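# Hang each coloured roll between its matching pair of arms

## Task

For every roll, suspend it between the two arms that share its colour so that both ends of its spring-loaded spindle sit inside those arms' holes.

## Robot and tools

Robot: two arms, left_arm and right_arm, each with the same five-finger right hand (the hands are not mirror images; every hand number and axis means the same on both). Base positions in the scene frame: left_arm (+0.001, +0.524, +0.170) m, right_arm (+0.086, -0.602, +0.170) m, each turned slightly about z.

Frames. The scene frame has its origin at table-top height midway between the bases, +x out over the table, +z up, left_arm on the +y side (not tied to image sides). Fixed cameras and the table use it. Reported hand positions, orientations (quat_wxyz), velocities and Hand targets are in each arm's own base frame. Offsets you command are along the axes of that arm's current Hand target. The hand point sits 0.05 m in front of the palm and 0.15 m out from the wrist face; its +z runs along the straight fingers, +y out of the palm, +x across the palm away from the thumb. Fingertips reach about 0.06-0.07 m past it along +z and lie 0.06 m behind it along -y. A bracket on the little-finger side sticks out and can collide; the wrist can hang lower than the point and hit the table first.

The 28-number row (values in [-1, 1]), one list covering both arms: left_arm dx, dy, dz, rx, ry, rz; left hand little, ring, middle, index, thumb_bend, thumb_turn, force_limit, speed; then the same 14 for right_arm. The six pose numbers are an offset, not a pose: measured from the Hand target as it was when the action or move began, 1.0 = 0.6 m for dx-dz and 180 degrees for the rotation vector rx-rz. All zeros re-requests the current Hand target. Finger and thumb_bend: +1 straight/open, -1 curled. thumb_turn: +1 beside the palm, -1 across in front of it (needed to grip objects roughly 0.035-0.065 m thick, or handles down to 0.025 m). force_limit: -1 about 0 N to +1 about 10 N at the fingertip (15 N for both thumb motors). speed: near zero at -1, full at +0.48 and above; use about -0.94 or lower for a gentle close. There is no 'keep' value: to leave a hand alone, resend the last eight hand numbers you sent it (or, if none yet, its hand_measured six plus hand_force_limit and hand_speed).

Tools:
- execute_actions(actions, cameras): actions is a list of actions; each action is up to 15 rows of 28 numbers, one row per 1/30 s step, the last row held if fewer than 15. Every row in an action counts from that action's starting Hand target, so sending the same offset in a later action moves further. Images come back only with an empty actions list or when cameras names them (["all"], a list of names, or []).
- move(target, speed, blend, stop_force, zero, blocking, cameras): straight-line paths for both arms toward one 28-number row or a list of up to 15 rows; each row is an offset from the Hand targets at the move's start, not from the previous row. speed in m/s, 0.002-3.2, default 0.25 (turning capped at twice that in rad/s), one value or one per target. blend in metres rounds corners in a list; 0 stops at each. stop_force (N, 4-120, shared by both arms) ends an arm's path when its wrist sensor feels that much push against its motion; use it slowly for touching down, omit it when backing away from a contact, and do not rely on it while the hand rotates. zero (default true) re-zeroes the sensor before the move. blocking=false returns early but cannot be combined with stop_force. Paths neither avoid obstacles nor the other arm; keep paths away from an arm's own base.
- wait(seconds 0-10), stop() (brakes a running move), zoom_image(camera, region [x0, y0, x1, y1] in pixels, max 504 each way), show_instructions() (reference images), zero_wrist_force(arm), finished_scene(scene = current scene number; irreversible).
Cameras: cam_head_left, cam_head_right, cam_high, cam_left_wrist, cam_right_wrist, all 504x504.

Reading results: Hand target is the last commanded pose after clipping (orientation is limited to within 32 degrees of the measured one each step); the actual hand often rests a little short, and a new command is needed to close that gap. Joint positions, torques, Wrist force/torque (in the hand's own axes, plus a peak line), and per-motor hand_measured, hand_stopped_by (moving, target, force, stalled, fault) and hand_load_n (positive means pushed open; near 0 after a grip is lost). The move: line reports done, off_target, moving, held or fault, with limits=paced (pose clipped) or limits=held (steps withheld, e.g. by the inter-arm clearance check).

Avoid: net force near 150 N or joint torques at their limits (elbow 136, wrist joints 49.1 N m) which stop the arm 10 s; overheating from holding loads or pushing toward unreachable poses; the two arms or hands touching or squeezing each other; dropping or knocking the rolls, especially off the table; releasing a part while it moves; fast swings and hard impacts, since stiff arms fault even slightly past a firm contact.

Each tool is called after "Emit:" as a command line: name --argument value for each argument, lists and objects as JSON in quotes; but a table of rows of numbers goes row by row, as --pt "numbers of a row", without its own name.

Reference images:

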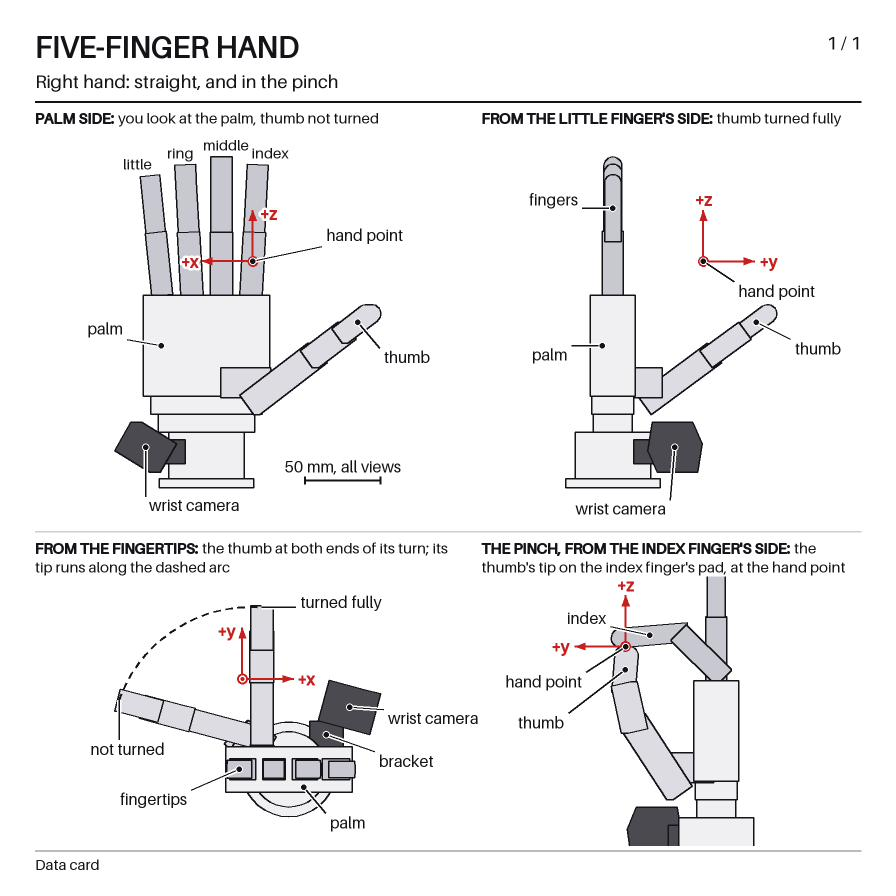

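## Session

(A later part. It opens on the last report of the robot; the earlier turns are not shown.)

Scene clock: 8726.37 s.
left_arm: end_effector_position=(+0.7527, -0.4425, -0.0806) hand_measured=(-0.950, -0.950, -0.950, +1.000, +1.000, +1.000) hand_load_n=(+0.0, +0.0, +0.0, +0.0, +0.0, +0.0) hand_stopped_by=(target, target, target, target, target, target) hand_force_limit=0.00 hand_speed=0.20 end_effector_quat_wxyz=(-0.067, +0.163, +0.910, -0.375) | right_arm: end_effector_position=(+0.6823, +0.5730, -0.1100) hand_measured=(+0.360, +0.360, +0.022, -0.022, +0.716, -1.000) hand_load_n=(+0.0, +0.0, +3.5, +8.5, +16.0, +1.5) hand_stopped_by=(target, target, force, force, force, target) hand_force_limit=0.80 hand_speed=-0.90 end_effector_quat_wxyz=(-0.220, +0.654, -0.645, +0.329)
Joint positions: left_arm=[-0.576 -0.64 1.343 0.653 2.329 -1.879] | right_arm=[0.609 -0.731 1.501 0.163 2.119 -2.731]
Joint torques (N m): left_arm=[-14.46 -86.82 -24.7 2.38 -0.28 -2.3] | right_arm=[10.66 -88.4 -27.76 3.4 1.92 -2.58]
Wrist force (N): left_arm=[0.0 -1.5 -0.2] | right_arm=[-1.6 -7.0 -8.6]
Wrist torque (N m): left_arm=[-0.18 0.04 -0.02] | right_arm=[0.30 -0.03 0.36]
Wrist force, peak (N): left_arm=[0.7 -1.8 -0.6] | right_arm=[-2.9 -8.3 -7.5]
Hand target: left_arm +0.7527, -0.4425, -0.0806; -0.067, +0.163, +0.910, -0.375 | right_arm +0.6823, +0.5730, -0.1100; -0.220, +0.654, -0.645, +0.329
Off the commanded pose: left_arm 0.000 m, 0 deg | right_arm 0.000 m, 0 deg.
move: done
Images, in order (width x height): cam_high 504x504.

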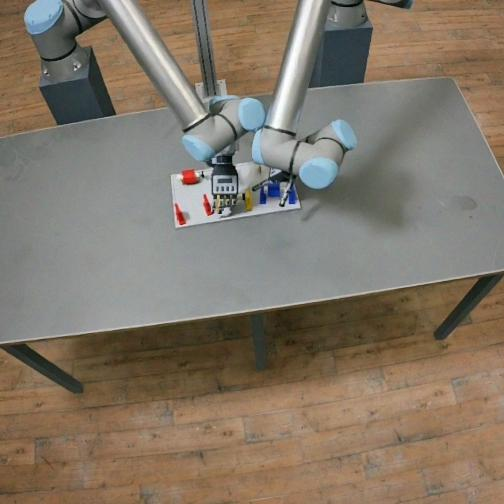

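Emit:
move --target '[-0.0134,0.0331,-0.0143,0,0,0,-0.95,-0.95,-0.95,1,1,1,0,0.2, 0,0,0,0,0,0,0.36,0.36,-0.3,-0.3,0.0,-1,0.8,-0.9]' --speed 0.05 --cameras '["cam_left_wrist"]'

Emit:
zoom_image --camera "cam_left_wrist" --region '[0, 0, 200, 100]'

Scene clock: 8743.43 s.
left_arm: end_effector_position=(+0.7674, -0.4262, -0.0886) hand_measured=(-0.950, -0.950, -0.950, +1.000, +1.000, +1.000) hand_load_n=(+0.0, +0.0, +0.0, +0.0, +0.0, +0.0) hand_stopped_by=(target, target, target, target, target, target) hand_force_limit=0.00 hand_speed=0.20 end_effector_quat_wxyz=(-0.068, +0.163, +0.910, -0.375) end_effector_velocity=(-0.002, -0.002, +0.001) end_effector_angular_velocity=(+0.000, +0.003, +0.001) | right_arm: end_effector_position=(+0.6823, +0.5730, -0.1100) hand_measured=(+0.360, +0.360, +0.022, -0.022, +0.716, -1.000) hand_load_n=(+0.0, +0.0, +4.0, +9.0, +16.5, +1.5) hand_stopped_by=(target, target, force, force, force, target) hand_force_limit=0.80 hand_speed=-0.90 end_effector_quat_wxyz=(-0.220, +0.654, -0.645, +0.329)
Joint positions: left_arm=[-0.549 -0.617 1.318 0.679 2.334 -1.843] | right_arm=[0.609 -0.731 1.502 0.163 2.118 -2.731]
Joint velocities: left_arm=[-0.003 -0.002 0.002 -0.002 0.001 -0.006] | right_arm=[within noise]
Joint torques (N m): left_arm=[-19.99 -118.3 -17.6 1.27 0.61 -1.38] | right_arm=[-21.63 -101.43 -15.9 1.96 -0.81 3.54]
Wrist force (N): left_arm=[0.5 -1.6 -0.3] | right_arm=[-2.5 -6.8 -8.5]
Wrist torque (N m): left_arm=[-0.22 -0.04 0.01] | right_arm=[0.34 -0.02 0.37]
Wrist force, peak (N): left_arm=[0.4 -1.8 0.1] | right_arm=[-2.6 -7.5 -8.8]
Hand target: left_arm +0.7672, -0.4264, -0.0885; -0.067, +0.163, +0.910, -0.375 | right_arm +0.6823, +0.5730, -0.1100; -0.220, +0.654, -0.645, +0.329
Off the commanded pose: left_arm 0.000 m, 0 deg | right_arm 0.000 m, 0 deg.
move: done
camera_calibration:
cam_left_wrist: T_world_to_cam=[[-0.0055626, 0.720237, -0.693705, 0.247104], [0.936754, 0.246519, 0.248436, -0.598913], [0.349944, -0.648449, -0.676057, -0.487789], [0, 0, 0, 1]] pos_world=[0.733108, -0.346636, -0.00956406]
Images, in order (width x height): cam_left_wrist 504x504.

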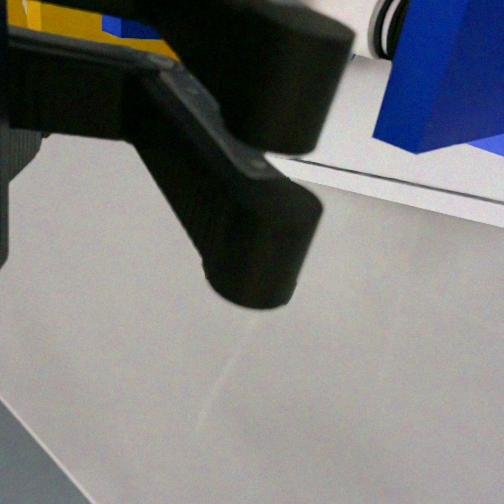

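Scaled by 2.520 from the camera's 504x504 image, which has a finer 720x720 frame.

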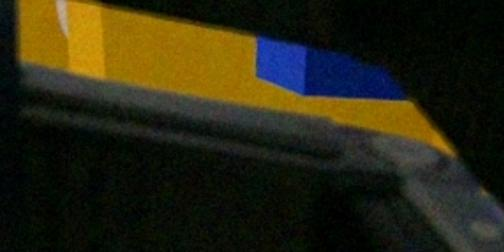

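Emit:
move --target '[0,0,0,0,0,0,-0.95,-0.95,-0.95,1,1,1,0,0.2, 0.0001,-0.0040,-0.0040,0,0,0,0.36,0.36,-0.3,-0.3,0.0,-1,0.8,-0.9]' --speed 0.01

Emit:
move --target '[0,0,0,0,0,0,-0.95,-0.95,-0.95,1,1,1,0,0.2, 0,0,0,0,0,0,0.36,0.36,0.36,0.36,0.95,-1,0.8,-0.9]' --speed 0.01

Emit:
wait --seconds 2 --cameras '["cam_right_wrist"]'

Scene clock: 8761.87 s.
left_arm: end_effector_position=(+0.7672, -0.4264, -0.0885) hand_measured=(-0.950, -0.950, -0.950, +1.000, +1.000, +1.000) hand_load_n=(+0.0, +0.0, +0.0, +0.0, +0.0, +0.0) hand_stopped_by=(target, target, target, target, target, target) hand_force_limit=0.00 hand_speed=0.20 end_effector_quat_wxyz=(-0.067, +0.163, +0.910, -0.375) | right_arm: end_effector_position=(+0.6823, +0.5734, -0.1066) hand_measured=(+0.360, +0.360, +0.022, -0.022, +0.716, -1.000) hand_load_n=(+0.0, +0.0, +5.5, +9.5, +16.0, -0.5) hand_stopped_by=(target, target, force, force, force, target) hand_force_limit=0.80 hand_speed=-0.90 end_effector_quat_wxyz=(-0.220, +0.654, -0.645, +0.329)
Joint positions: left_arm=[-0.55 -0.617 1.319 0.679 2.334 -1.843] | right_arm=[0.609 -0.735 1.501 0.168 2.119 -2.731]
Joint torques (N m): left_arm=[-17.96 -115.27 -18.37 0.9 -0.54 -2.6] | right_arm=[20.94 -100.57 -39.41 3.2 4.5 3.86]
Wrist force (N): left_arm=[0.4 -1.4 -0.4] | right_arm=[0.7 0.4 -0.9]
Wrist torque (N m): left_arm=[-0.18 -0.02 0.05] | right_arm=[0.46 -0.16 0.25]
Wrist force, peak (N): left_arm=[0.7 -1.8 0.0] | right_arm=[-2.7 -6.9 -8.9]
Hand target: left_arm +0.7672, -0.4264, -0.0885; -0.067, +0.163, +0.910, -0.375 | right_arm +0.6823, +0.5735, -0.1066; -0.220, +0.654, -0.645, +0.329
Off the commanded pose: left_arm 0.000 m, 0 deg | right_arm 0.000 m, 0 deg.
move: done

Scene clock: 8763.77 s.
left_arm: end_effector_position=(+0.7672, -0.4264, -0.0885) hand_measured=(-0.950, -0.950, -0.950, +1.000, +1.000, +1.000) hand_load_n=(+0.0, +0.0, +0.0, +0.0, +0.0, -0.5) hand_stopped_by=(target, target, target, target, target, target) hand_force_limit=0.00 hand_speed=0.20 end_effector_quat_wxyz=(-0.067, +0.163, +0.910, -0.375) | right_arm: end_effector_position=(+0.6823, +0.5735, -0.1066) hand_measured=(+0.360, +0.360, +0.360, +0.360, +0.950, -1.000) hand_load_n=(+0.0, +0.0, +0.0, +0.0, +0.0, +0.0) hand_stopped_by=(target, target, target, target, target, target) hand_force_limit=0.80 hand_speed=-0.90 end_effector_quat_wxyz=(-0.220, +0.654, -0.645, +0.329)
Joint positions: left_arm=[-0.55 -0.617 1.319 0.679 2.334 -1.843] | right_arm=[0.61 -0.735 1.501 0.168 2.119 -2.731]
Joint torques (N m): left_arm=[-18.58 -113.02 -18.78 1.12 -0.6 -2.6] | right_arm=[18.56 -91.73 -36.63 0.99 4.04 2.19]
Wrist force (N): left_arm=[0.5 -1.1 -0.6] | right_arm=[0.8 -0.1 -1.5]
Wrist torque (N m): left_arm=[-0.14 -0.04 0.07] | right_arm=[0.42 -0.15 0.23]
Wrist force, peak (N): left_arm=[0.3 -1.9 -0.3] | right_arm=[0.8 0.3 -1.8]
Hand target: left_arm +0.7672, -0.4264, -0.0885; -0.067, +0.163, +0.910, -0.375 | right_arm +0.6823, +0.5735, -0.1066; -0.220, +0.654, -0.645, +0.329
Off the commanded pose: left_arm 0.000 m, 0 deg | right_arm 0.000 m, 0 deg.
move: done

Scene clock: 8765.77 s.
left_arm: end_effector_position=(+0.7672, -0.4264, -0.0885) hand_measured=(-0.950, -0.950, -0.950, +1.000, +1.000, +1.000) hand_load_n=(+0.0, +0.0, +0.0, +0.0, +0.0, +0.0) hand_stopped_by=(target, target, target, target, target, target) hand_force_limit=0.00 hand_speed=0.20 end_effector_quat_wxyz=(-0.067, +0.163, +0.910, -0.375) | right_arm: end_effector_position=(+0.6823, +0.5735, -0.1066) hand_measured=(+0.360, +0.360, +0.360, +0.360, +0.950, -1.000) hand_load_n=(+0.0, +0.0, +0.0, +0.0, +0.0, +0.0) hand_stopped_by=(target, target, target, target, target, target) hand_force_limit=0.80 hand_speed=-0.90 end_effector_quat_wxyz=(-0.220, +0.654, -0.645, +0.329)
Joint positions: left_arm=[-0.55 -0.617 1.319 0.679 2.334 -1.843] | right_arm=[0.61 -0.735 1.501 0.168 2.119 -2.731]
Joint torques (N m): left_arm=[-19.77 -115.82 -18.24 0.8 -0.77 -2.54] | right_arm=[20.07 -90.1 -32.54 1.04 3.46 0.3]
Wrist force (N): left_arm=[0.2 -1.3 -0.3] | right_arm=[0.5 0.0 -1.3]
Wrist torque (N m): left_arm=[-0.18 -0.01 0.04] | right_arm=[0.43 -0.11 0.22]
Wrist force, peak (N): left_arm=[0.5 -1.9 -0.3] | right_arm=[0.4 -0.1 -2.1]
Hand target: left_arm +0.7672, -0.4264, -0.0885; -0.067, +0.163, +0.910, -0.375 | right_arm +0.6823, +0.5735, -0.1066; -0.220, +0.654, -0.645, +0.329
Off the commanded pose: left_arm 0.000 m, 0 deg | right_arm 0.000 m, 0 deg.
wait: 2.00 s; at rest by 0.17 s
camera_calibration:
cam_right_wrist: T_world_to_cam=[[-0.686166, -0.299544, -0.66291, 0.571378], [-0.533851, 0.826379, 0.17917, -0.105179], [0.494145, 0.476835, -0.726945, -0.577147], [0, 0, 0, 1]] pos_world=[0.621105, 0.533275, -0.0219374]
Images, in order (width x height): cam_right_wrist 504x504.

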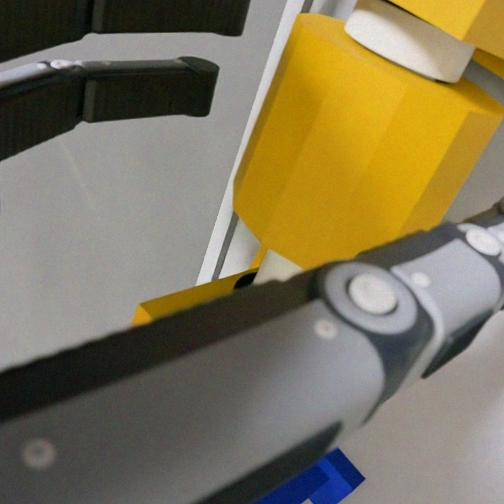

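Emit:
move --target '[0,0,0,0,0,0,-0.95,-0.95,-0.95,1,1,1,0,0.2, 0.0222,-0.1055,-0.1042,0,0,0,0.36,0.36,0.36,0.36,0.95,-1,0.8,-0.9]' --speed 0.05 --cameras '["cam_right_wrist","cam_high","cam_head_left"]'

Emit:
zoom_image --camera "cam_right_wrist" --region '[354, 100, 504, 250]'

Emit:
zoom_image --camera "cam_high" --region '[210, 165, 270, 225]'

Scene clock: 8773.03 s.
left_arm: end_effector_position=(+0.7672, -0.4264, -0.0885) hand_measured=(-0.950, -0.950, -0.950, +1.000, +1.000, +1.000) hand_load_n=(+0.5, +0.0, +0.5, +0.0, -0.5, +0.0) hand_stopped_by=(target, target, target, target, target, target) hand_force_limit=0.00 hand_speed=0.20 end_effector_quat_wxyz=(-0.067, +0.163, +0.910, -0.375) | right_arm: end_effector_position=(+0.6812, +0.5734, -0.0165) hand_measured=(+0.360, +0.360, +0.360, +0.360, +0.950, -1.000) hand_load_n=(+0.0, +0.0, +0.0, +0.0, +0.0, +0.0) hand_stopped_by=(target, target, target, target, target, target) hand_force_limit=0.80 hand_speed=-0.90 end_effector_quat_wxyz=(-0.220, +0.654, -0.645, +0.329) end_effector_velocity=(+0.000, +0.001, -0.003) end_effector_angular_velocity=(+0.001, -0.001, +0.001)
Joint positions: left_arm=[-0.55 -0.617 1.319 0.679 2.334 -1.843] | right_arm=[0.61 -0.832 1.487 0.279 2.119 -2.73]
Joint velocities: left_arm=[within noise] | right_arm=[0.001 0.003 0.001 -0.005 -0.001 0]
Joint torques (N m): left_arm=[-17.68 -113.5 -18.1 1.25 -1.06 -2.22] | right_arm=[19.78 -88.98 -32.75 0.55 4.43 4.12]
Wrist force (N): left_arm=[0.4 -1.2 -0.6] | right_arm=[0.8 0.0 -1.5]
Wrist torque (N m): left_arm=[-0.14 -0.01 0.06] | right_arm=[0.45 -0.13 0.02]
Wrist force, peak (N): left_arm=[0.3 -2.0 -0.1] | right_arm=[1.1 -0.3 -1.7]
Hand target: left_arm +0.7672, -0.4264, -0.0885; -0.067, +0.163, +0.910, -0.375 | right_arm +0.6811, +0.5734, -0.0167; -0.220, +0.654, -0.645, +0.329
Off the commanded pose: left_arm 0.000 m, 0 deg | right_arm 0.000 m, 0 deg.
move: done
camera_calibration:
cam_right_wrist: T_world_to_cam=[[-0.68605, -0.299519, -0.663041, 0.630246], [-0.533919, 0.826336, 0.179162, -0.121762], [0.494233, 0.476924, -0.726827, -0.511168], [0, 0, 0, 1]] pos_world=[0.620005, 0.533175, 0.0681629]
Images, in order (width x height): cam_head_left 504x504, cam_high 504x504, cam_right_wrist 504x504.

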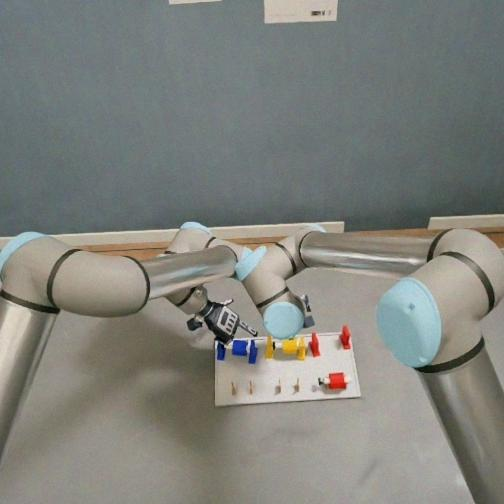

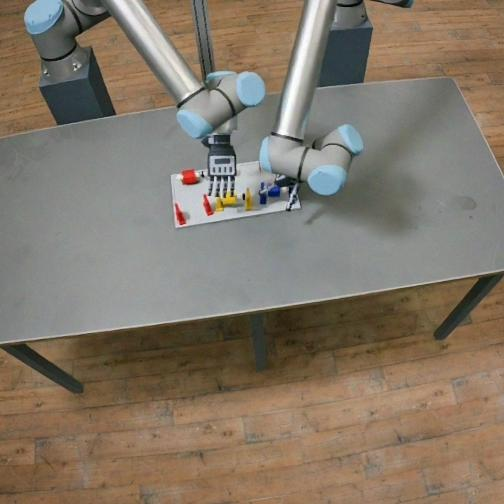

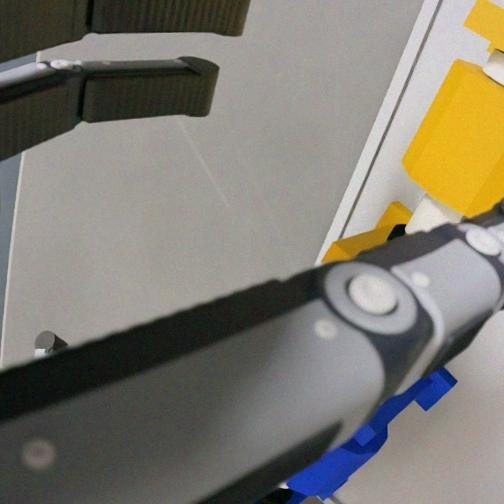

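Scaled by 3.360 from the camera's 504x504 image, which has a finer 720x720 frame.

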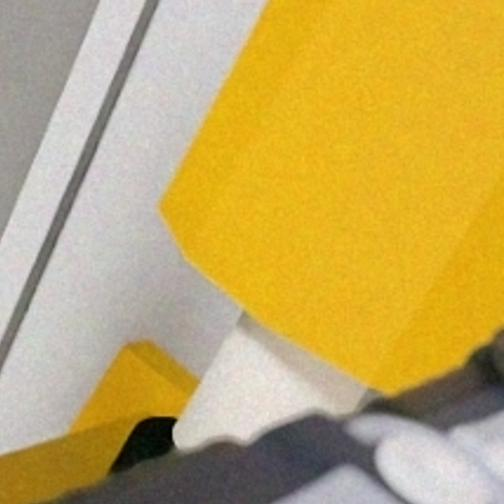

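Scaled by 8.400 from the camera's 504x504 image, which has a finer 720x720 frame.

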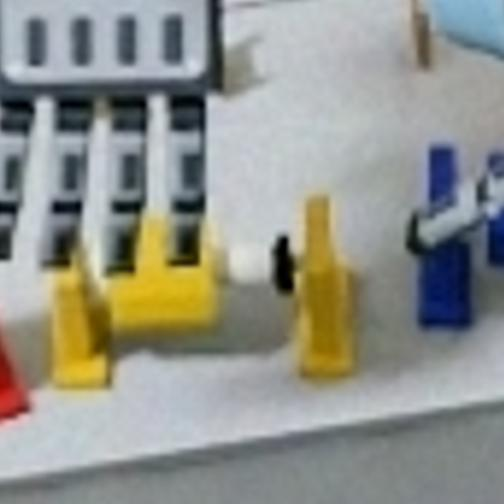

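Emit:
move --target '[0,0,0,0,0,0,-0.95,-0.95,-0.95,1,1,1,0,0.2, -0.0471,0.0318,-0.0422,0,0,0,0.36,0.36,0.36,0.36,0.95,-1,0.8,-0.9]' --speed 0.06 --cameras '["cam_right_wrist"]'

Emit:
zoom_image --camera "cam_right_wrist" --region '[304, 50, 504, 250]'

Scene clock: 8780.20 s.
left_arm: end_effector_position=(+0.7672, -0.4264, -0.0885) hand_measured=(-0.950, -0.950, -0.950, +1.000, +1.000, +1.000) hand_load_n=(+0.0, +0.0, +0.0, +0.0, +0.0, -0.5) hand_stopped_by=(target, target, target, target, target, target) hand_force_limit=0.00 hand_speed=0.20 end_effector_quat_wxyz=(-0.067, +0.163, +0.910, -0.375) | right_arm: end_effector_position=(+0.6510, +0.6036, -0.0170) hand_measured=(+0.360, +0.360, +0.360, +0.360, +0.950, -1.000) hand_load_n=(+0.0, +0.0, +0.0, +0.0, +0.0, +0.0) hand_stopped_by=(target, target, target, target, target, target) hand_force_limit=0.80 hand_speed=-0.90 end_effector_quat_wxyz=(-0.220, +0.654, -0.645, +0.329) end_effector_velocity=(+0.003, -0.002, +0.001) end_effector_angular_velocity=(-0.001, +0.000, +0.000)
Joint positions: left_arm=[-0.55 -0.617 1.319 0.679 2.334 -1.843] | right_arm=[0.665 -0.822 1.475 0.309 2.151 -2.677]
Joint velocities: left_arm=[within noise] | right_arm=[-0.005 0 -0.001 -0.001 -0.002 -0.005]
Joint torques (N m): left_arm=[-17.72 -114.74 -19.11 1.15 -0.72 -2.28] | right_arm=[-18.48 -101.36 -31.33 0.63 -1.02 -3.33]
Wrist force (N): left_arm=[0.6 -1.4 -0.3] | right_arm=[0.4 0.3 -1.5]
Wrist torque (N m): left_arm=[-0.19 -0.05 0.05] | right_arm=[0.50 -0.08 0.08]
Wrist force, peak (N): left_arm=[0.7 -1.6 -0.2] | right_arm=[0.2 0.3 -2.0]
Hand target: left_arm +0.7672, -0.4264, -0.0885; -0.067, +0.163, +0.910, -0.375 | right_arm +0.6511, +0.6034, -0.0170; -0.220, +0.654, -0.645, +0.329
Off the commanded pose: left_arm 0.000 m, 0 deg | right_arm 0.000 m, 0 deg.
move: done
camera_calibration:
cam_right_wrist: T_world_to_cam=[[-0.686102, -0.299478, -0.663007, 0.618149], [-0.533831, 0.826397, 0.179146, -0.162736], [0.494256, 0.476846, -0.726862, -0.511001], [0, 0, 0, 1]] pos_world=[0.589805, 0.563275, 0.0675629]
Images, in order (width x height): cam_right_wrist 504x504.

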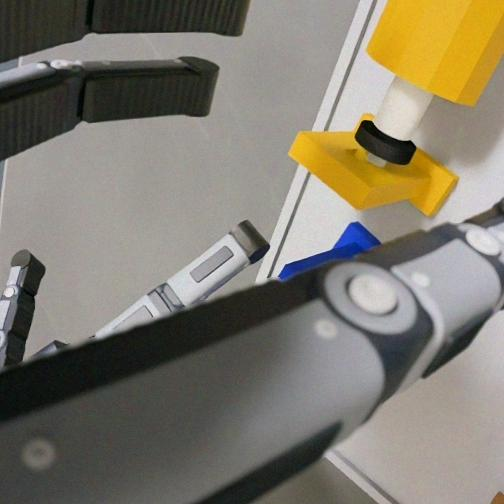

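Scaled by 2.520 from the camera's 504x504 image, which has a finer 720x720 frame.

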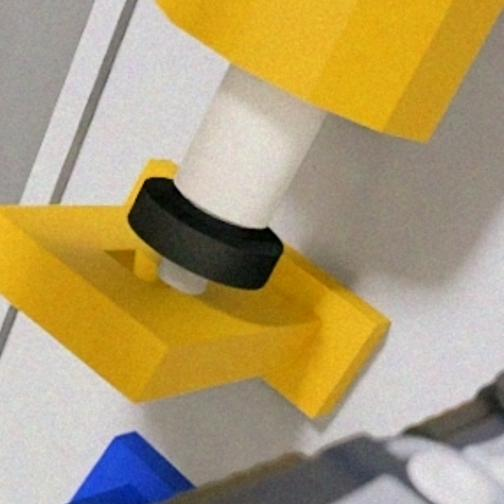

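Emit:
move --target '[0,0,0,0,0,0,-0.95,-0.95,-0.95,1,1,1,0,0.2, 0.0418,-0.0064,0.0705,0,-0.0332,0.0336,0.36,0.36,0.36,0.36,0.95,-1,0.8,-0.9]' --speed 0.06

Emit:
move --target '[0,0,0,0,0,0,-0.95,-0.95,-0.95,1,1,1,0,0.2, 0,0.0747,0.0737,0,0,0,0.36,0.36,0.36,0.36,0.95,-1,0.8,-0.9]' --speed 0.04 --stop_force 5 --cameras '["cam_right_wrist"]'

Scene clock: 8803.57 s.
left_arm: end_effector_position=(+0.7672, -0.4264, -0.0885) hand_measured=(-0.950, -0.950, -0.950, +1.000, +1.000, +1.000) hand_load_n=(+0.0, +0.0, +0.0, +0.0, +0.0, -0.5) hand_stopped_by=(target, target, target, target, target, target) hand_force_limit=0.00 hand_speed=0.20 end_effector_quat_wxyz=(-0.067, +0.163, +0.910, -0.375) | right_arm: end_effector_position=(+0.6828, +0.5729, -0.0397) hand_measured=(+0.360, +0.360, +0.360, +0.360, +0.950, -1.000) hand_load_n=(+0.0, +0.0, +0.0, +0.0, +0.0, +0.0) hand_stopped_by=(target, target, target, target, target, target) hand_force_limit=0.80 hand_speed=-0.90 end_effector_quat_wxyz=(-0.271, +0.635, -0.666, +0.283)
Joint positions: left_arm=[-0.55 -0.617 1.319 0.679 2.334 -1.843] | right_arm=[0.572 -0.851 1.568 0.152 2.001 -2.682]
Joint torques (N m): left_arm=[-16.26 -113.21 -18.46 1.27 -0.64 -2.3] | right_arm=[19.03 -88.61 -42.19 4.17 3.64 3.87]
Wrist force (N): left_arm=[0.2 -1.2 -0.2] | right_arm=[0.2 -0.3 -2.0]
Wrist torque (N m): left_arm=[-0.18 0.00 0.04] | right_arm=[0.40 -0.12 0.20]
Wrist force, peak (N): left_arm=[0.3 -1.9 0.0] | right_arm=[0.3 0.4 -2.4]
Hand target: left_arm +0.7672, -0.4264, -0.0885; -0.067, +0.163, +0.910, -0.375 | right_arm +0.6828, +0.5731, -0.0397; -0.271, +0.635, -0.666, +0.283
Off the commanded pose: left_arm 0.000 m, 0 deg | right_arm 0.000 m, 0 deg.
move: done

Scene clock: 8806.17 s.
left_arm: end_effector_position=(+0.7672, -0.4264, -0.0885) hand_measured=(-0.950, -0.950, -0.950, +1.000, +1.000, +1.000) hand_load_n=(+0.0, +0.0, +0.0, +0.0, +0.0, +0.0) hand_stopped_by=(target, target, target, target, target, target) hand_force_limit=0.00 hand_speed=0.20 end_effector_quat_wxyz=(-0.067, +0.163, +0.910, -0.375) | right_arm: end_effector_position=(+0.6836, +0.5732, -0.1026) hand_measured=(+0.360, +0.360, +0.360, +0.360, +0.950, -1.000) hand_load_n=(+0.0, +0.0, +0.0, +0.0, +0.0, +0.0) hand_stopped_by=(target, target, target, target, target, target) hand_force_limit=0.80 hand_speed=-0.90 end_effector_quat_wxyz=(-0.271, +0.635, -0.666, +0.283)
Joint positions: left_arm=[-0.55 -0.617 1.319 0.679 2.334 -1.843] | right_arm=[0.572 -0.78 1.576 0.072 2.001 -2.682]
Joint torques (N m): left_arm=[-17.41 -113.03 -19.12 1.53 -0.44 -2.21] | right_arm=[-18.27 -106.39 -34.27 4.44 -1.55 -3.08]
Wrist force (N): left_arm=[-0.2 -1.3 -0.3] | right_arm=[0.2 -0.7 -2.1]
Wrist torque (N m): left_arm=[-0.18 0.07 0.01] | right_arm=[0.33 -0.07 0.28]
Wrist force, peak (N): left_arm=[0.3 -1.9 -0.3] | right_arm=[0.0 -0.2 -2.5]
Hand target: left_arm +0.7672, -0.4264, -0.0885; -0.067, +0.163, +0.910, -0.375 | right_arm +0.6836, +0.5732, -0.1026; -0.271, +0.635, -0.666, +0.283
Off the commanded pose: left_arm 0.000 m, 0 deg | right_arm 0.000 m, 0 deg.
move: done
camera_calibration:
cam_right_wrist: T_world_to_cam=[[-0.680911, -0.199395, -0.7047, 0.50949], [-0.537111, 0.790086, 0.295425, -0.0699204], [0.497867, 0.57966, -0.645076, -0.627805], [0, 0, 0, 1]] pos_world=[0.621926, 0.520747, -0.0252887]
Images, in order (width x height): cam_right_wrist 504x504.

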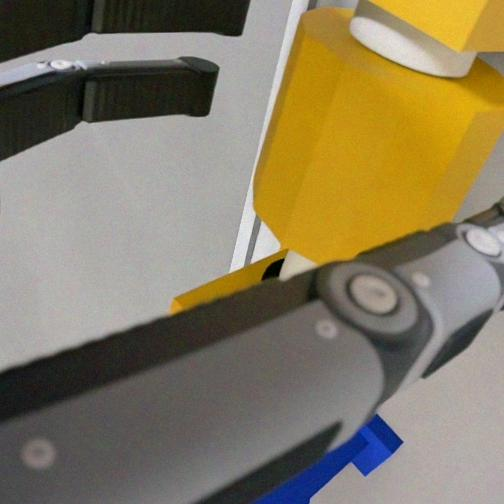

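Emit:
move --pt "0 0 0 0 0 0 -0.95 -0.95 -0.95 1 1 1 0 0.2 0 0 0 0 0 0 0.36 0.36 0.0 0.0 0.5 -1 -0.6 -0.9" --pt "0 0 0 0 0 0 -0.95 -0.95 -0.95 1 1 1 0 0.2 0 0 0 0 0 0 0.36 0.36 -0.15 -0.15 0.3 -1 0.2 -0.9" --pt "0 0 0 0 0 0 -0.95 -0.95 -0.95 1 1 1 0 0.2 0 0 0 0 0 0 0.36 0.36 -0.3 -0.3 0.0 -1 0.8 -0.9" --speed 0.02 --cameras '["cam_right_wrist","cam_high"]'

Emit:
zoom_image --camera "cam_high" --region '[230, 175, 260, 205]'

Scene clock: 8814.90 s.
left_arm: end_effector_position=(+0.7672, -0.4264, -0.0885) hand_measured=(-0.950, -0.950, -0.950, +1.000, +1.000, +1.000) hand_load_n=(+0.0, +0.0, +0.0, +0.0, +0.0, +0.0) hand_stopped_by=(target, target, target, target, target, target) hand_force_limit=0.00 hand_speed=0.20 end_effector_quat_wxyz=(-0.067, +0.163, +0.910, -0.375) | right_arm: end_effector_position=(+0.6836, +0.5732, -0.1026) hand_measured=(+0.360, +0.360, -0.012, -0.078, +0.750, -1.000) hand_load_n=(+0.0, +0.0, +6.5, +11.0, +16.0, -4.5) hand_stopped_by=(target, target, force, force, force, target) hand_force_limit=0.80 hand_speed=-0.90 end_effector_quat_wxyz=(-0.271, +0.635, -0.666, +0.283)
Joint positions: left_arm=[-0.55 -0.617 1.319 0.679 2.334 -1.843] | right_arm=[0.572 -0.78 1.576 0.072 2.001 -2.682]
Joint torques (N m): left_arm=[-17.25 -113.6 -19.15 1.55 -0.31 -1.85] | right_arm=[-17.88 -101.51 -35.61 3.62 -0.6 -1.92]
Wrist force (N): left_arm=[0.4 -1.8 -0.5] | right_arm=[-0.1 -3.3 -1.9]
Wrist torque (N m): left_arm=[-0.23 -0.02 0.03] | right_arm=[0.38 -0.02 0.28]
Wrist force, peak (N): left_arm=[0.2 -2.0 -0.2] | right_arm=[-0.2 -3.9 -1.5]
Hand target: left_arm +0.7672, -0.4264, -0.0885; -0.067, +0.163, +0.910, -0.375 | right_arm +0.6836, +0.5732, -0.1026; -0.271, +0.635, -0.666, +0.283
Off the commanded pose: left_arm 0.000 m, 0 deg | right_arm 0.000 m, 0 deg.
move: done
camera_calibration:
cam_right_wrist: T_world_to_cam=[[-0.680877, -0.199354, -0.704744, 0.509446], [-0.537126, 0.790069, 0.295444, -0.0699022], [0.497898, 0.579697, -0.645018, -0.627843], [0, 0, 0, 1]] pos_world=[0.621926, 0.520747, -0.0252887]
Images, in order (width x height): cam_high 504x504, cam_right_wrist 504x504.

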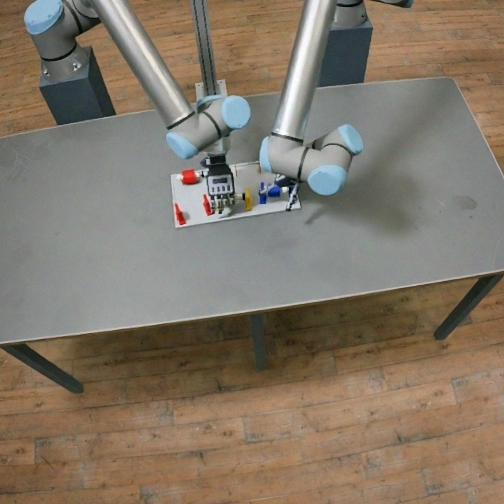

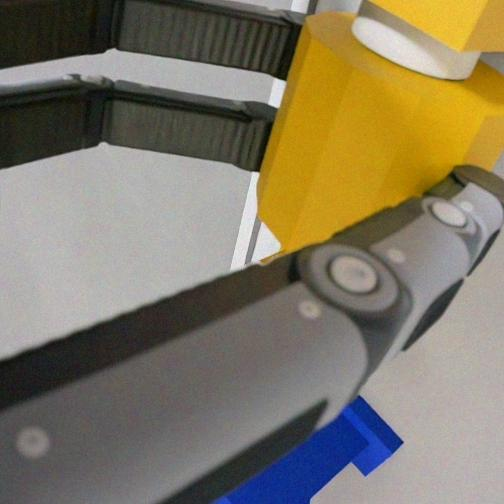

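Scaled by 16.800 from the camera's 504x504 image, which has a finer 720x720 frame.

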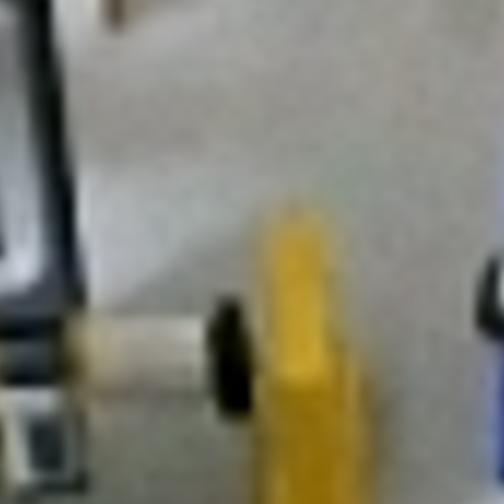

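Emit:
move --target '[0,0,0,0,0,0,-0.95,-0.95,-0.95,1,1,1,0,0.2, 0.0016,-0.0035,0.0035,0,0.0158,0.0156,0.36,0.36,-0.3,-0.3,0.0,-1,0.8,-0.9]' --speed 0.01 --cameras '["cam_high","cam_head_left"]'

Emit:
zoom_image --camera "cam_high" --region '[230, 175, 260, 205]'

Scene clock: 8829.30 s.
left_arm: end_effector_position=(+0.7672, -0.4264, -0.0885) hand_measured=(-0.950, -0.950, -0.950, +1.000, +1.000, +1.000) hand_load_n=(+0.0, +0.5, +0.0, +0.0, +0.0, -0.5) hand_stopped_by=(target, target, target, target, target, target) hand_force_limit=0.00 hand_speed=0.20 end_effector_quat_wxyz=(-0.067, +0.163, +0.910, -0.375) | right_arm: end_effector_position=(+0.6865, +0.5721, -0.1026) hand_measured=(+0.360, +0.360, -0.012, -0.078, +0.750, -1.000) hand_load_n=(+0.0, +0.0, +6.5, +2.5, +14.5, -4.0) hand_stopped_by=(target, target, force, force, force, target) hand_force_limit=0.80 hand_speed=-0.90 end_effector_quat_wxyz=(+0.261, -0.611, +0.688, -0.292)
Joint positions: left_arm=[-0.55 -0.617 1.319 0.679 2.334 -1.843] | right_arm=[0.581 -0.765 1.551 0.112 2.05 -2.614]
Joint torques (N m): left_arm=[-14.95 -111.61 -18.8 1.88 -0.52 -1.67] | right_arm=[14.52 -90.48 -37.3 1.44 2.41 0.93]
Wrist force (N): left_arm=[0.6 -1.2 -0.1] | right_arm=[0.5 0.4 -6.0]
Wrist torque (N m): left_arm=[-0.17 -0.06 0.06] | right_arm=[0.31 -0.07 -0.02]
Wrist force, peak (N): left_arm=[0.6 -1.9 -0.6] | right_arm=[1.0 0.0 -6.5]
Hand target: left_arm +0.7672, -0.4264, -0.0885; -0.067, +0.163, +0.910, -0.375 | right_arm +0.6865, +0.5721, -0.1026; +0.261, -0.611, +0.688, -0.292
Off the commanded pose: left_arm 0.000 m, 0 deg | right_arm 0.000 m, 0 deg.
move: done
Images, in order (width x height): cam_head_left 504x504, cam_high 504x504.

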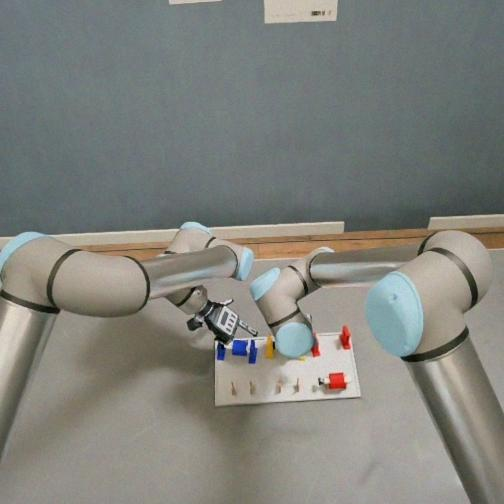

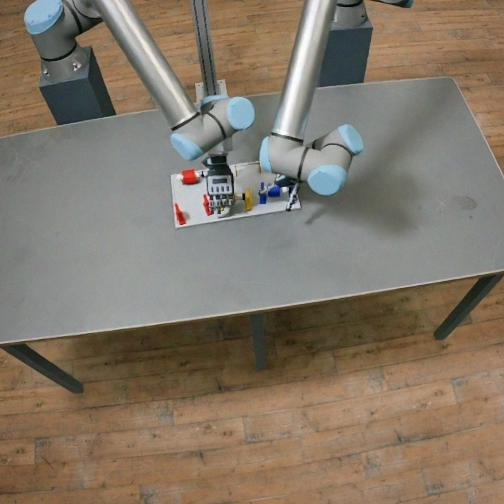

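Scaled by 16.800 from the camera's 504x504 image, which has a finer 720x720 frame.

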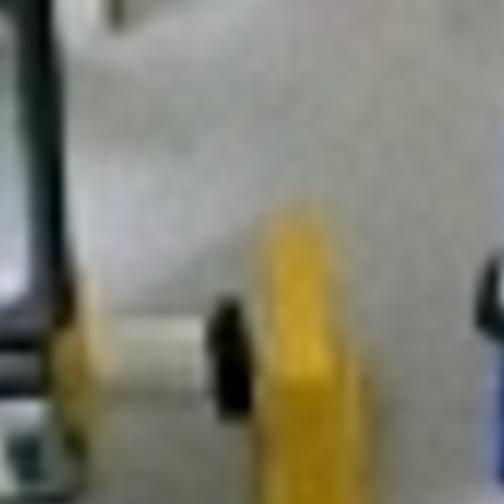

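Emit:
move --pt "0 0 0 0 0 0 -0.95 -0.95 -0.95 1 1 1 0 0.2 0 0 0 0 0 0 0.36 0.36 -0.33 -0.36 -0.05 -1 0.8 -0.9" --pt "0 0 0 0 0 0 -0.95 -0.95 -0.95 1 1 1 0 0.2 0.0018 -0.0035 0.0035 0 0.0158 0.0156 0.36 0.36 -0.33 -0.36 -0.05 -1 0.8 -0.9" --speed 0.01 --cameras '["cam_high"]'

Emit:
zoom_image --camera "cam_high" --region '[230, 175, 260, 205]'

Scene clock: 8838.73 s.
left_arm: end_effector_position=(+0.7672, -0.4264, -0.0885) hand_measured=(-0.950, -0.950, -0.950, +1.000, +1.000, +1.000) hand_load_n=(+0.0, +0.0, +0.5, +0.0, +0.0, +0.0) hand_stopped_by=(target, target, target, target, target, target) hand_force_limit=0.00 hand_speed=0.20 end_effector_quat_wxyz=(-0.067, +0.163, +0.910, -0.375) | right_arm: end_effector_position=(+0.6893, +0.5706, -0.1025) hand_measured=(+0.360, +0.360, -0.020, -0.094, +0.750, -1.000) hand_load_n=(+0.0, +0.0, +7.5, +5.0, +19.0, -6.0) hand_stopped_by=(target, target, force, force, force, target) hand_force_limit=0.80 hand_speed=-0.90 end_effector_quat_wxyz=(+0.251, -0.587, +0.709, -0.300)
Joint positions: left_arm=[-0.55 -0.617 1.319 0.679 2.334 -1.843] | right_arm=[0.589 -0.749 1.525 0.156 2.097 -2.542]
Joint torques (N m): left_arm=[-14.95 -111.32 -19.05 1.76 -0.42 -1.63] | right_arm=[15.01 -92.18 -36.41 1.46 2.06 0.64]
Wrist force (N): left_arm=[0.8 -1.0 -0.3] | right_arm=[2.0 0.0 -5.7]
Wrist torque (N m): left_arm=[-0.12 -0.08 0.08] | right_arm=[0.27 -0.22 -0.06]
Wrist force, peak (N): left_arm=[0.7 -1.8 -0.3] | right_arm=[0.9 -0.3 -6.5]
Hand target: left_arm +0.7672, -0.4264, -0.0885; -0.067, +0.163, +0.910, -0.375 | right_arm +0.6893, +0.5707, -0.1025; +0.251, -0.587, +0.709, -0.300
Off the commanded pose: left_arm 0.000 m, 0 deg | right_arm 0.000 m, 0 deg.
move: done
Images, in order (width x height): cam_high 504x504.

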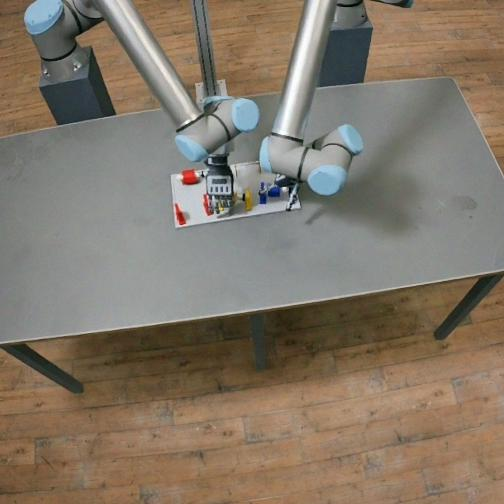

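Scaled by 16.800 from the camera's 504x504 image, which has a finer 720x720 frame.

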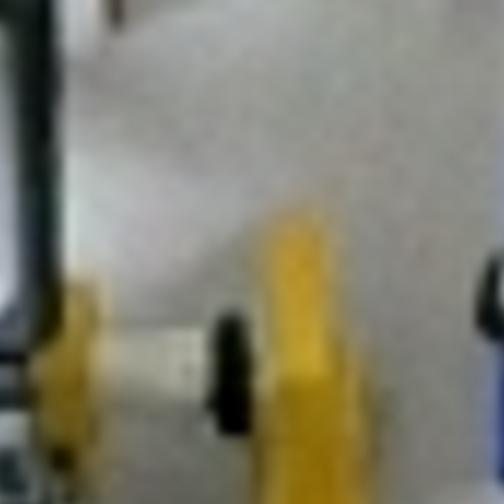

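Emit:
move --target '[0,0,0,0,0,0,-0.95,-0.95,-0.95,1,1,1,0,0.2, 0.0015,-0.0035,-0.0035,0,-0.0156,0.0158,0.36,0.36,-0.33,-0.36,-0.05,-1,0.8,-0.9]' --speed 0.01 --cameras '["cam_high"]'

Emit:
zoom_image --camera "cam_high" --region '[230, 175, 260, 205]'

Scene clock: 8852.73 s.
left_arm: end_effector_position=(+0.7672, -0.4264, -0.0885) hand_measured=(-0.950, -0.950, -0.950, +1.000, +1.000, +1.000) hand_load_n=(+0.5, +0.0, +0.5, +0.0, +0.0, +0.0) hand_stopped_by=(target, target, target, target, target, target) hand_force_limit=0.00 hand_speed=0.20 end_effector_quat_wxyz=(-0.067, +0.163, +0.910, -0.375) | right_arm: end_effector_position=(+0.6891, +0.5698, -0.0995) hand_measured=(+0.360, +0.360, -0.020, -0.094, +0.750, -1.000) hand_load_n=(+0.0, +0.0, +4.5, +4.0, +9.0, +0.5) hand_stopped_by=(target, target, force, force, force, target) hand_force_limit=0.80 hand_speed=-0.90 end_effector_quat_wxyz=(+0.276, -0.576, +0.717, -0.279)
Joint positions: left_arm=[-0.55 -0.617 1.319 0.679 2.334 -1.843] | right_arm=[0.573 -0.774 1.567 0.099 2.047 -2.523]
Joint torques (N m): left_arm=[-14.94 -110.87 -19.2 2.16 -0.68 -1.33] | right_arm=[-13.66 -98.06 -27.5 2.46 1.07 2.68]
Wrist force (N): left_arm=[-0.1 -1.4 0.0] | right_arm=[0.1 -0.1 -1.5]
Wrist torque (N m): left_arm=[-0.21 0.04 0.01] | right_arm=[0.38 -0.08 0.03]
Wrist force, peak (N): left_arm=[0.6 -1.9 0.1] | right_arm=[1.3 -1.3 -6.7]
Hand target: left_arm +0.7672, -0.4264, -0.0885; -0.067, +0.163, +0.910, -0.375 | right_arm +0.6891, +0.5698, -0.0995; +0.276, -0.576, +0.717, -0.279
Off the commanded pose: left_arm 0.000 m, 0 deg | right_arm 0.000 m, 0 deg.
move: done
Images, in order (width x height): cam_high 504x504.

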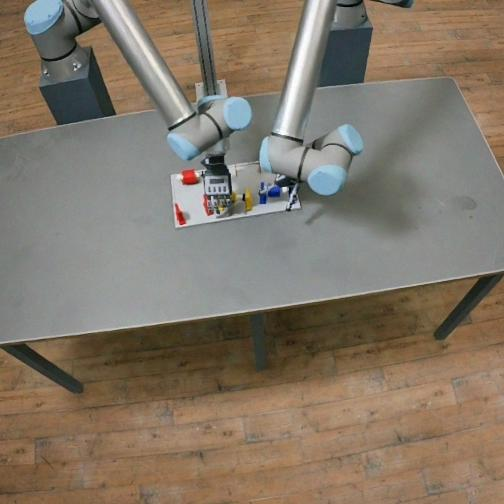

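Scaled by 16.800 from the camera's 504x504 image, which has a finer 720x720 frame.

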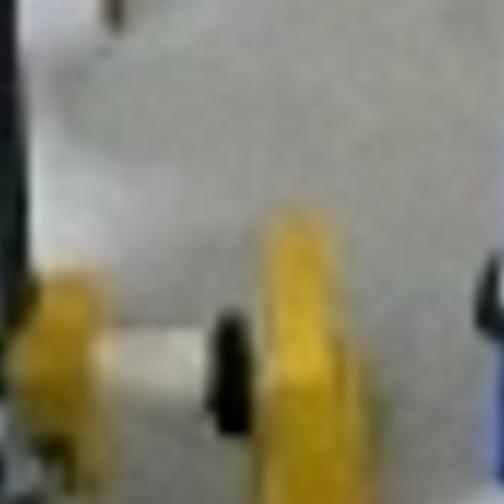

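Emit:
move --pt "0 0 0 0 0 0 -0.95 -0.95 -0.95 1 1 1 0 0.2 0 0 0 0 0 0 0.36 0.36 -0.36 -0.4 -0.1 -1 0.8 -0.9" --pt "0 0 0 0 0 0 -0.95 -0.95 -0.95 1 1 1 0 0.2 0.0017 -0.0035 -0.0035 0 -0.0156 0.0158 0.36 0.36 -0.36 -0.4 -0.1 -1 0.8 -0.9" --speed 0.01 --cameras '["cam_high"]'

Emit:
zoom_image --camera "cam_high" --region '[230, 175, 260, 205]'

Scene clock: 8863.23 s.
left_arm: end_effector_position=(+0.7672, -0.4264, -0.0885) hand_measured=(-0.950, -0.950, -0.950, +1.000, +1.000, +1.000) hand_load_n=(+0.0, +0.0, +0.0, +0.0, +0.0, +0.0) hand_stopped_by=(target, target, target, target, target, target) hand_force_limit=0.00 hand_speed=0.20 end_effector_quat_wxyz=(-0.067, +0.163, +0.910, -0.375) | right_arm: end_effector_position=(+0.6888, +0.5686, -0.0966) hand_measured=(+0.360, +0.360, -0.036, -0.120, +0.748, -1.000) hand_load_n=(+0.0, +0.0, +3.5, +0.0, +3.5, +1.5) hand_stopped_by=(target, target, force, force, force, target) hand_force_limit=0.80 hand_speed=-0.90 end_effector_quat_wxyz=(+0.300, -0.565, +0.724, -0.258)
Joint positions: left_arm=[-0.55 -0.617 1.319 0.679 2.334 -1.843] | right_arm=[0.556 -0.796 1.608 0.042 1.997 -2.501]
Joint torques (N m): left_arm=[-14.18 -111.4 -20.04 2.08 -0.5 -1.22] | right_arm=[-14.43 -96.95 -27.15 2.34 0.74 2.68]
Wrist force (N): left_arm=[0.2 -1.2 -0.2] | right_arm=[-0.1 0.0 -1.4]
Wrist torque (N m): left_arm=[-0.17 0.00 0.04] | right_arm=[0.36 -0.02 0.01]
Wrist force, peak (N): left_arm=[0.6 -1.8 0.0] | right_arm=[0.2 -1.1 -2.6]
Hand target: left_arm +0.7672, -0.4264, -0.0885; -0.067, +0.163, +0.910, -0.375 | right_arm +0.6888, +0.5686, -0.0967; +0.300, -0.565, +0.724, -0.258
Off the commanded pose: left_arm 0.000 m, 0 deg | right_arm 0.000 m, 0 deg.
move: done
Images, in order (width x height): cam_high 504x504.

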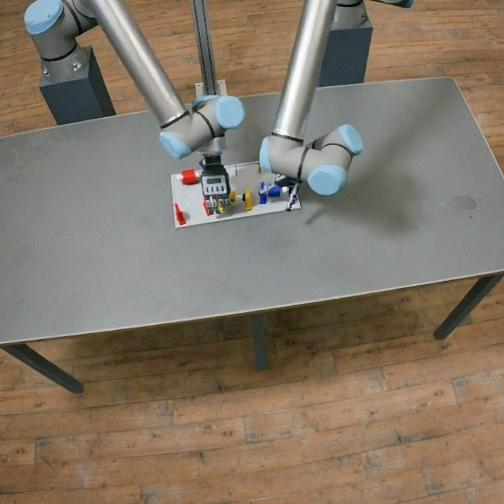

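Scaled by 16.800 from the camera's 504x504 image, which has a finer 720x720 frame.

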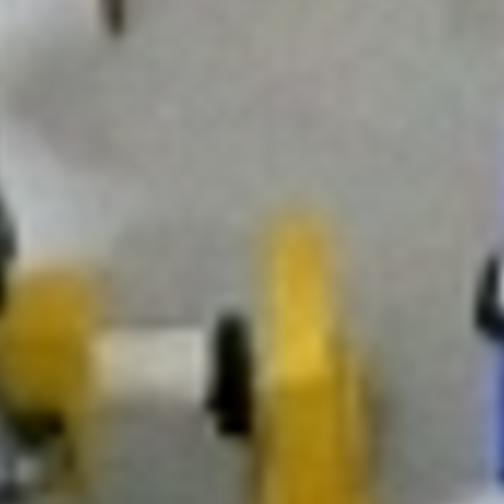

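Emit:
move --pt "0 0 0 0 0 0 -0.95 -0.95 -0.95 1 1 1 0 0.2 0 0 0 0 0 0 0.36 0.36 -0.4 -0.45 -0.15 -1 0.8 -0.9" --pt "0 0 0 0 0 0 -0.95 -0.95 -0.95 1 1 1 0 0.2 0.0017 -0.0035 -0.0035 0 -0.0156 0.0158 0.36 0.36 -0.4 -0.45 -0.15 -1 0.8 -0.9" --speed 0.01 --cameras '["cam_high","cam_right_wrist"]'

Emit:
zoom_image --camera "cam_high" --region '[230, 175, 260, 205]'

Scene clock: 8873.83 s.
left_arm: end_effector_position=(+0.7672, -0.4264, -0.0885) hand_measured=(-0.950, -0.950, -0.950, +1.000, +1.000, +1.000) hand_load_n=(+0.0, +0.0, +0.0, +0.0, +0.0, +0.0) hand_stopped_by=(target, target, target, target, target, target) hand_force_limit=0.00 hand_speed=0.20 end_effector_quat_wxyz=(-0.067, +0.163, +0.910, -0.375) | right_arm: end_effector_position=(+0.6885, +0.5672, -0.0939) hand_measured=(+0.360, +0.360, -0.052, -0.230, +0.734, -1.000) hand_load_n=(+0.0, +0.0, +10.5, +0.0, +10.5, +3.0) hand_stopped_by=(target, target, force, force, force, target) hand_force_limit=0.80 hand_speed=-0.90 end_effector_quat_wxyz=(+0.324, -0.553, +0.730, -0.237)
Joint positions: left_arm=[-0.55 -0.617 1.319 0.679 2.334 -1.843] | right_arm=[0.539 -0.817 1.648 -0.015 1.946 -2.478]
Joint torques (N m): left_arm=[-13.18 -112.15 -20.15 2.32 -0.33 -0.75] | right_arm=[-13.65 -95.61 -26.66 2.2 0.71 2.93]
Wrist force (N): left_arm=[0.0 -1.5 -0.2] | right_arm=[-0.1 -0.3 -1.6]
Wrist torque (N m): left_arm=[-0.22 0.02 0.02] | right_arm=[0.33 0.03 -0.04]
Wrist force, peak (N): left_arm=[0.5 -1.9 -0.1] | right_arm=[-1.5 -4.3 -2.4]
Hand target: left_arm +0.7672, -0.4264, -0.0885; -0.067, +0.163, +0.910, -0.375 | right_arm +0.6885, +0.5672, -0.0939; +0.324, -0.553, +0.730, -0.237
Off the commanded pose: left_arm 0.000 m, 0 deg | right_arm 0.000 m, 0 deg.
move: done
camera_calibration:
cam_right_wrist: T_world_to_cam=[[-0.673848, 0.0457618, -0.737451, 0.370927], [-0.438674, 0.778356, 0.44914, -0.111832], [0.594553, 0.626153, -0.50442, -0.700837], [0, 0, 0, 1]] pos_world=[0.617576, 0.508902, -0.029747]
Images, in order (width x height): cam_high 504x504, cam_right_wrist 504x504.

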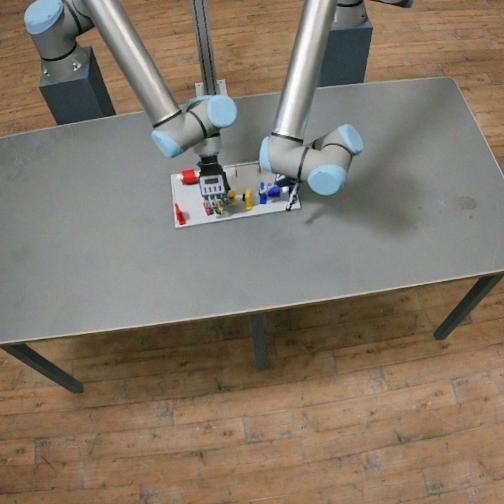

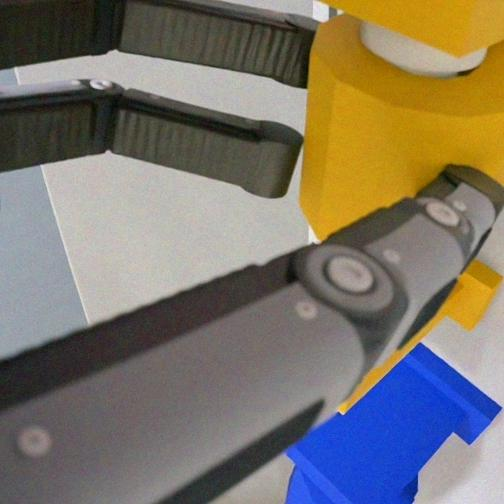

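Scaled by 16.800 from the camera's 504x504 image, which has a finer 720x720 frame.

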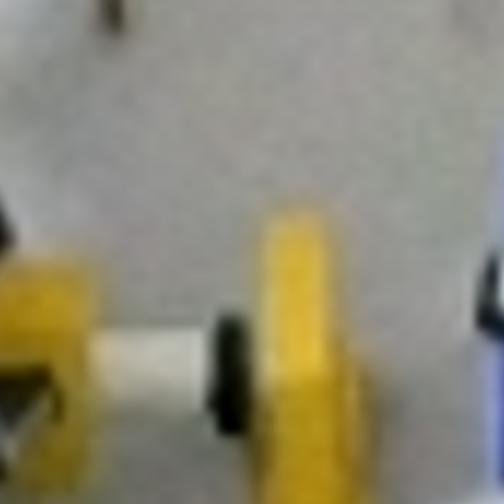

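Emit:
move --pt "0 0 0 0 0 0 -0.95 -0.95 -0.95 1 1 1 0 0.2 0 0 0 0 0 0 0.36 0.36 0.3 0.3 0.9 -1 0.2 -0.85" --pt "0 0 0 0 0 0 -0.95 -0.95 -0.95 1 1 1 0 0.2 -0.0045 0.0156 0.0083 -0.0046 0.0354 -0.0667 0.36 0.36 0.3 0.3 0.9 -1 0.2 -0.85" --speed 0.03 --cameras '["cam_right_wrist","cam_high"]'

Emit:
zoom_image --camera "cam_high" --region '[230, 175, 260, 205]'

Scene clock: 8893.73 s.
left_arm: end_effector_position=(+0.7672, -0.4264, -0.0885) hand_measured=(-0.950, -0.950, -0.950, +1.000, +1.000, +1.000) hand_load_n=(+0.0, +0.0, +0.0, +0.0, +0.0, -0.5) hand_stopped_by=(target, target, target, target, target, target) hand_force_limit=0.00 hand_speed=0.20 end_effector_quat_wxyz=(-0.067, +0.163, +0.910, -0.375) | right_arm: end_effector_position=(+0.6865, +0.5725, -0.1033) hand_measured=(+0.360, +0.360, +0.300, +0.300, +0.900, -1.000) hand_load_n=(+0.0, +0.0, +0.0, +0.0, +0.0, +0.0) hand_stopped_by=(target, target, target, target, target, target) hand_force_limit=0.20 hand_speed=-0.85 end_effector_quat_wxyz=(+0.252, -0.615, +0.687, -0.295)
Joint positions: left_arm=[-0.55 -0.617 1.319 0.679 2.334 -1.843] | right_arm=[0.584 -0.757 1.536 0.135 2.06 -2.617]
Joint torques (N m): left_arm=[-14.67 -110.64 -19.97 2.71 -0.67 -0.9] | right_arm=[2.11 -104.03 -22.33 0.15 -0.1 3.32]
Wrist force (N): left_arm=[0.2 -1.6 -0.3] | right_arm=[0.4 -0.4 -1.6]
Wrist torque (N m): left_arm=[-0.23 0.01 0.02] | right_arm=[0.41 -0.18 0.39]
Wrist force, peak (N): left_arm=[0.7 -1.9 -0.2] | right_arm=[-0.1 -0.9 -2.2]
Hand target: left_arm +0.7672, -0.4264, -0.0885; -0.067, +0.163, +0.910, -0.375 | right_arm +0.6865, +0.5724, -0.1033; +0.252, -0.615, +0.687, -0.294
Off the commanded pose: left_arm 0.000 m, 0 deg | right_arm 0.000 m, 0 deg.
move: done
camera_calibration:
cam_right_wrist: T_world_to_cam=[[-0.700173, -0.162372, -0.695265, 0.503979], [-0.47734, 0.830623, 0.286726, -0.132722], [0.530947, 0.532635, -0.659087, -0.626536], [0, 0, 0, 1]] pos_world=[0.622176, 0.525789, -0.0244876]
Images, in order (width x height): cam_high 504x504, cam_right_wrist 504x504.

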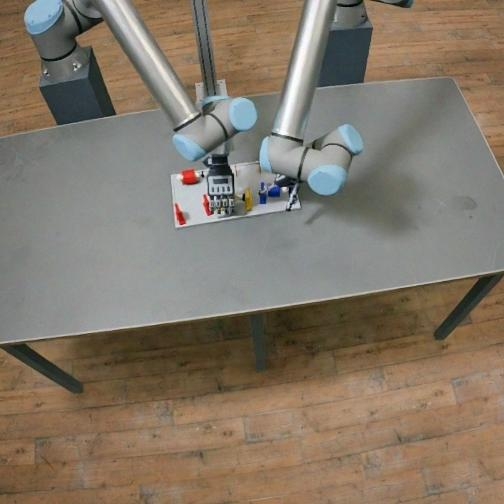

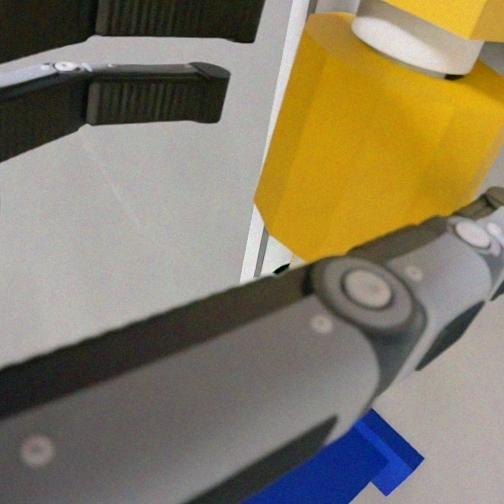

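Scaled by 16.800 from the camera's 504x504 image, which has a finer 720x720 frame.

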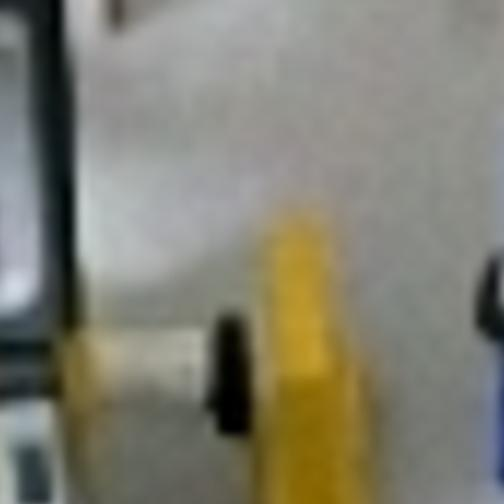

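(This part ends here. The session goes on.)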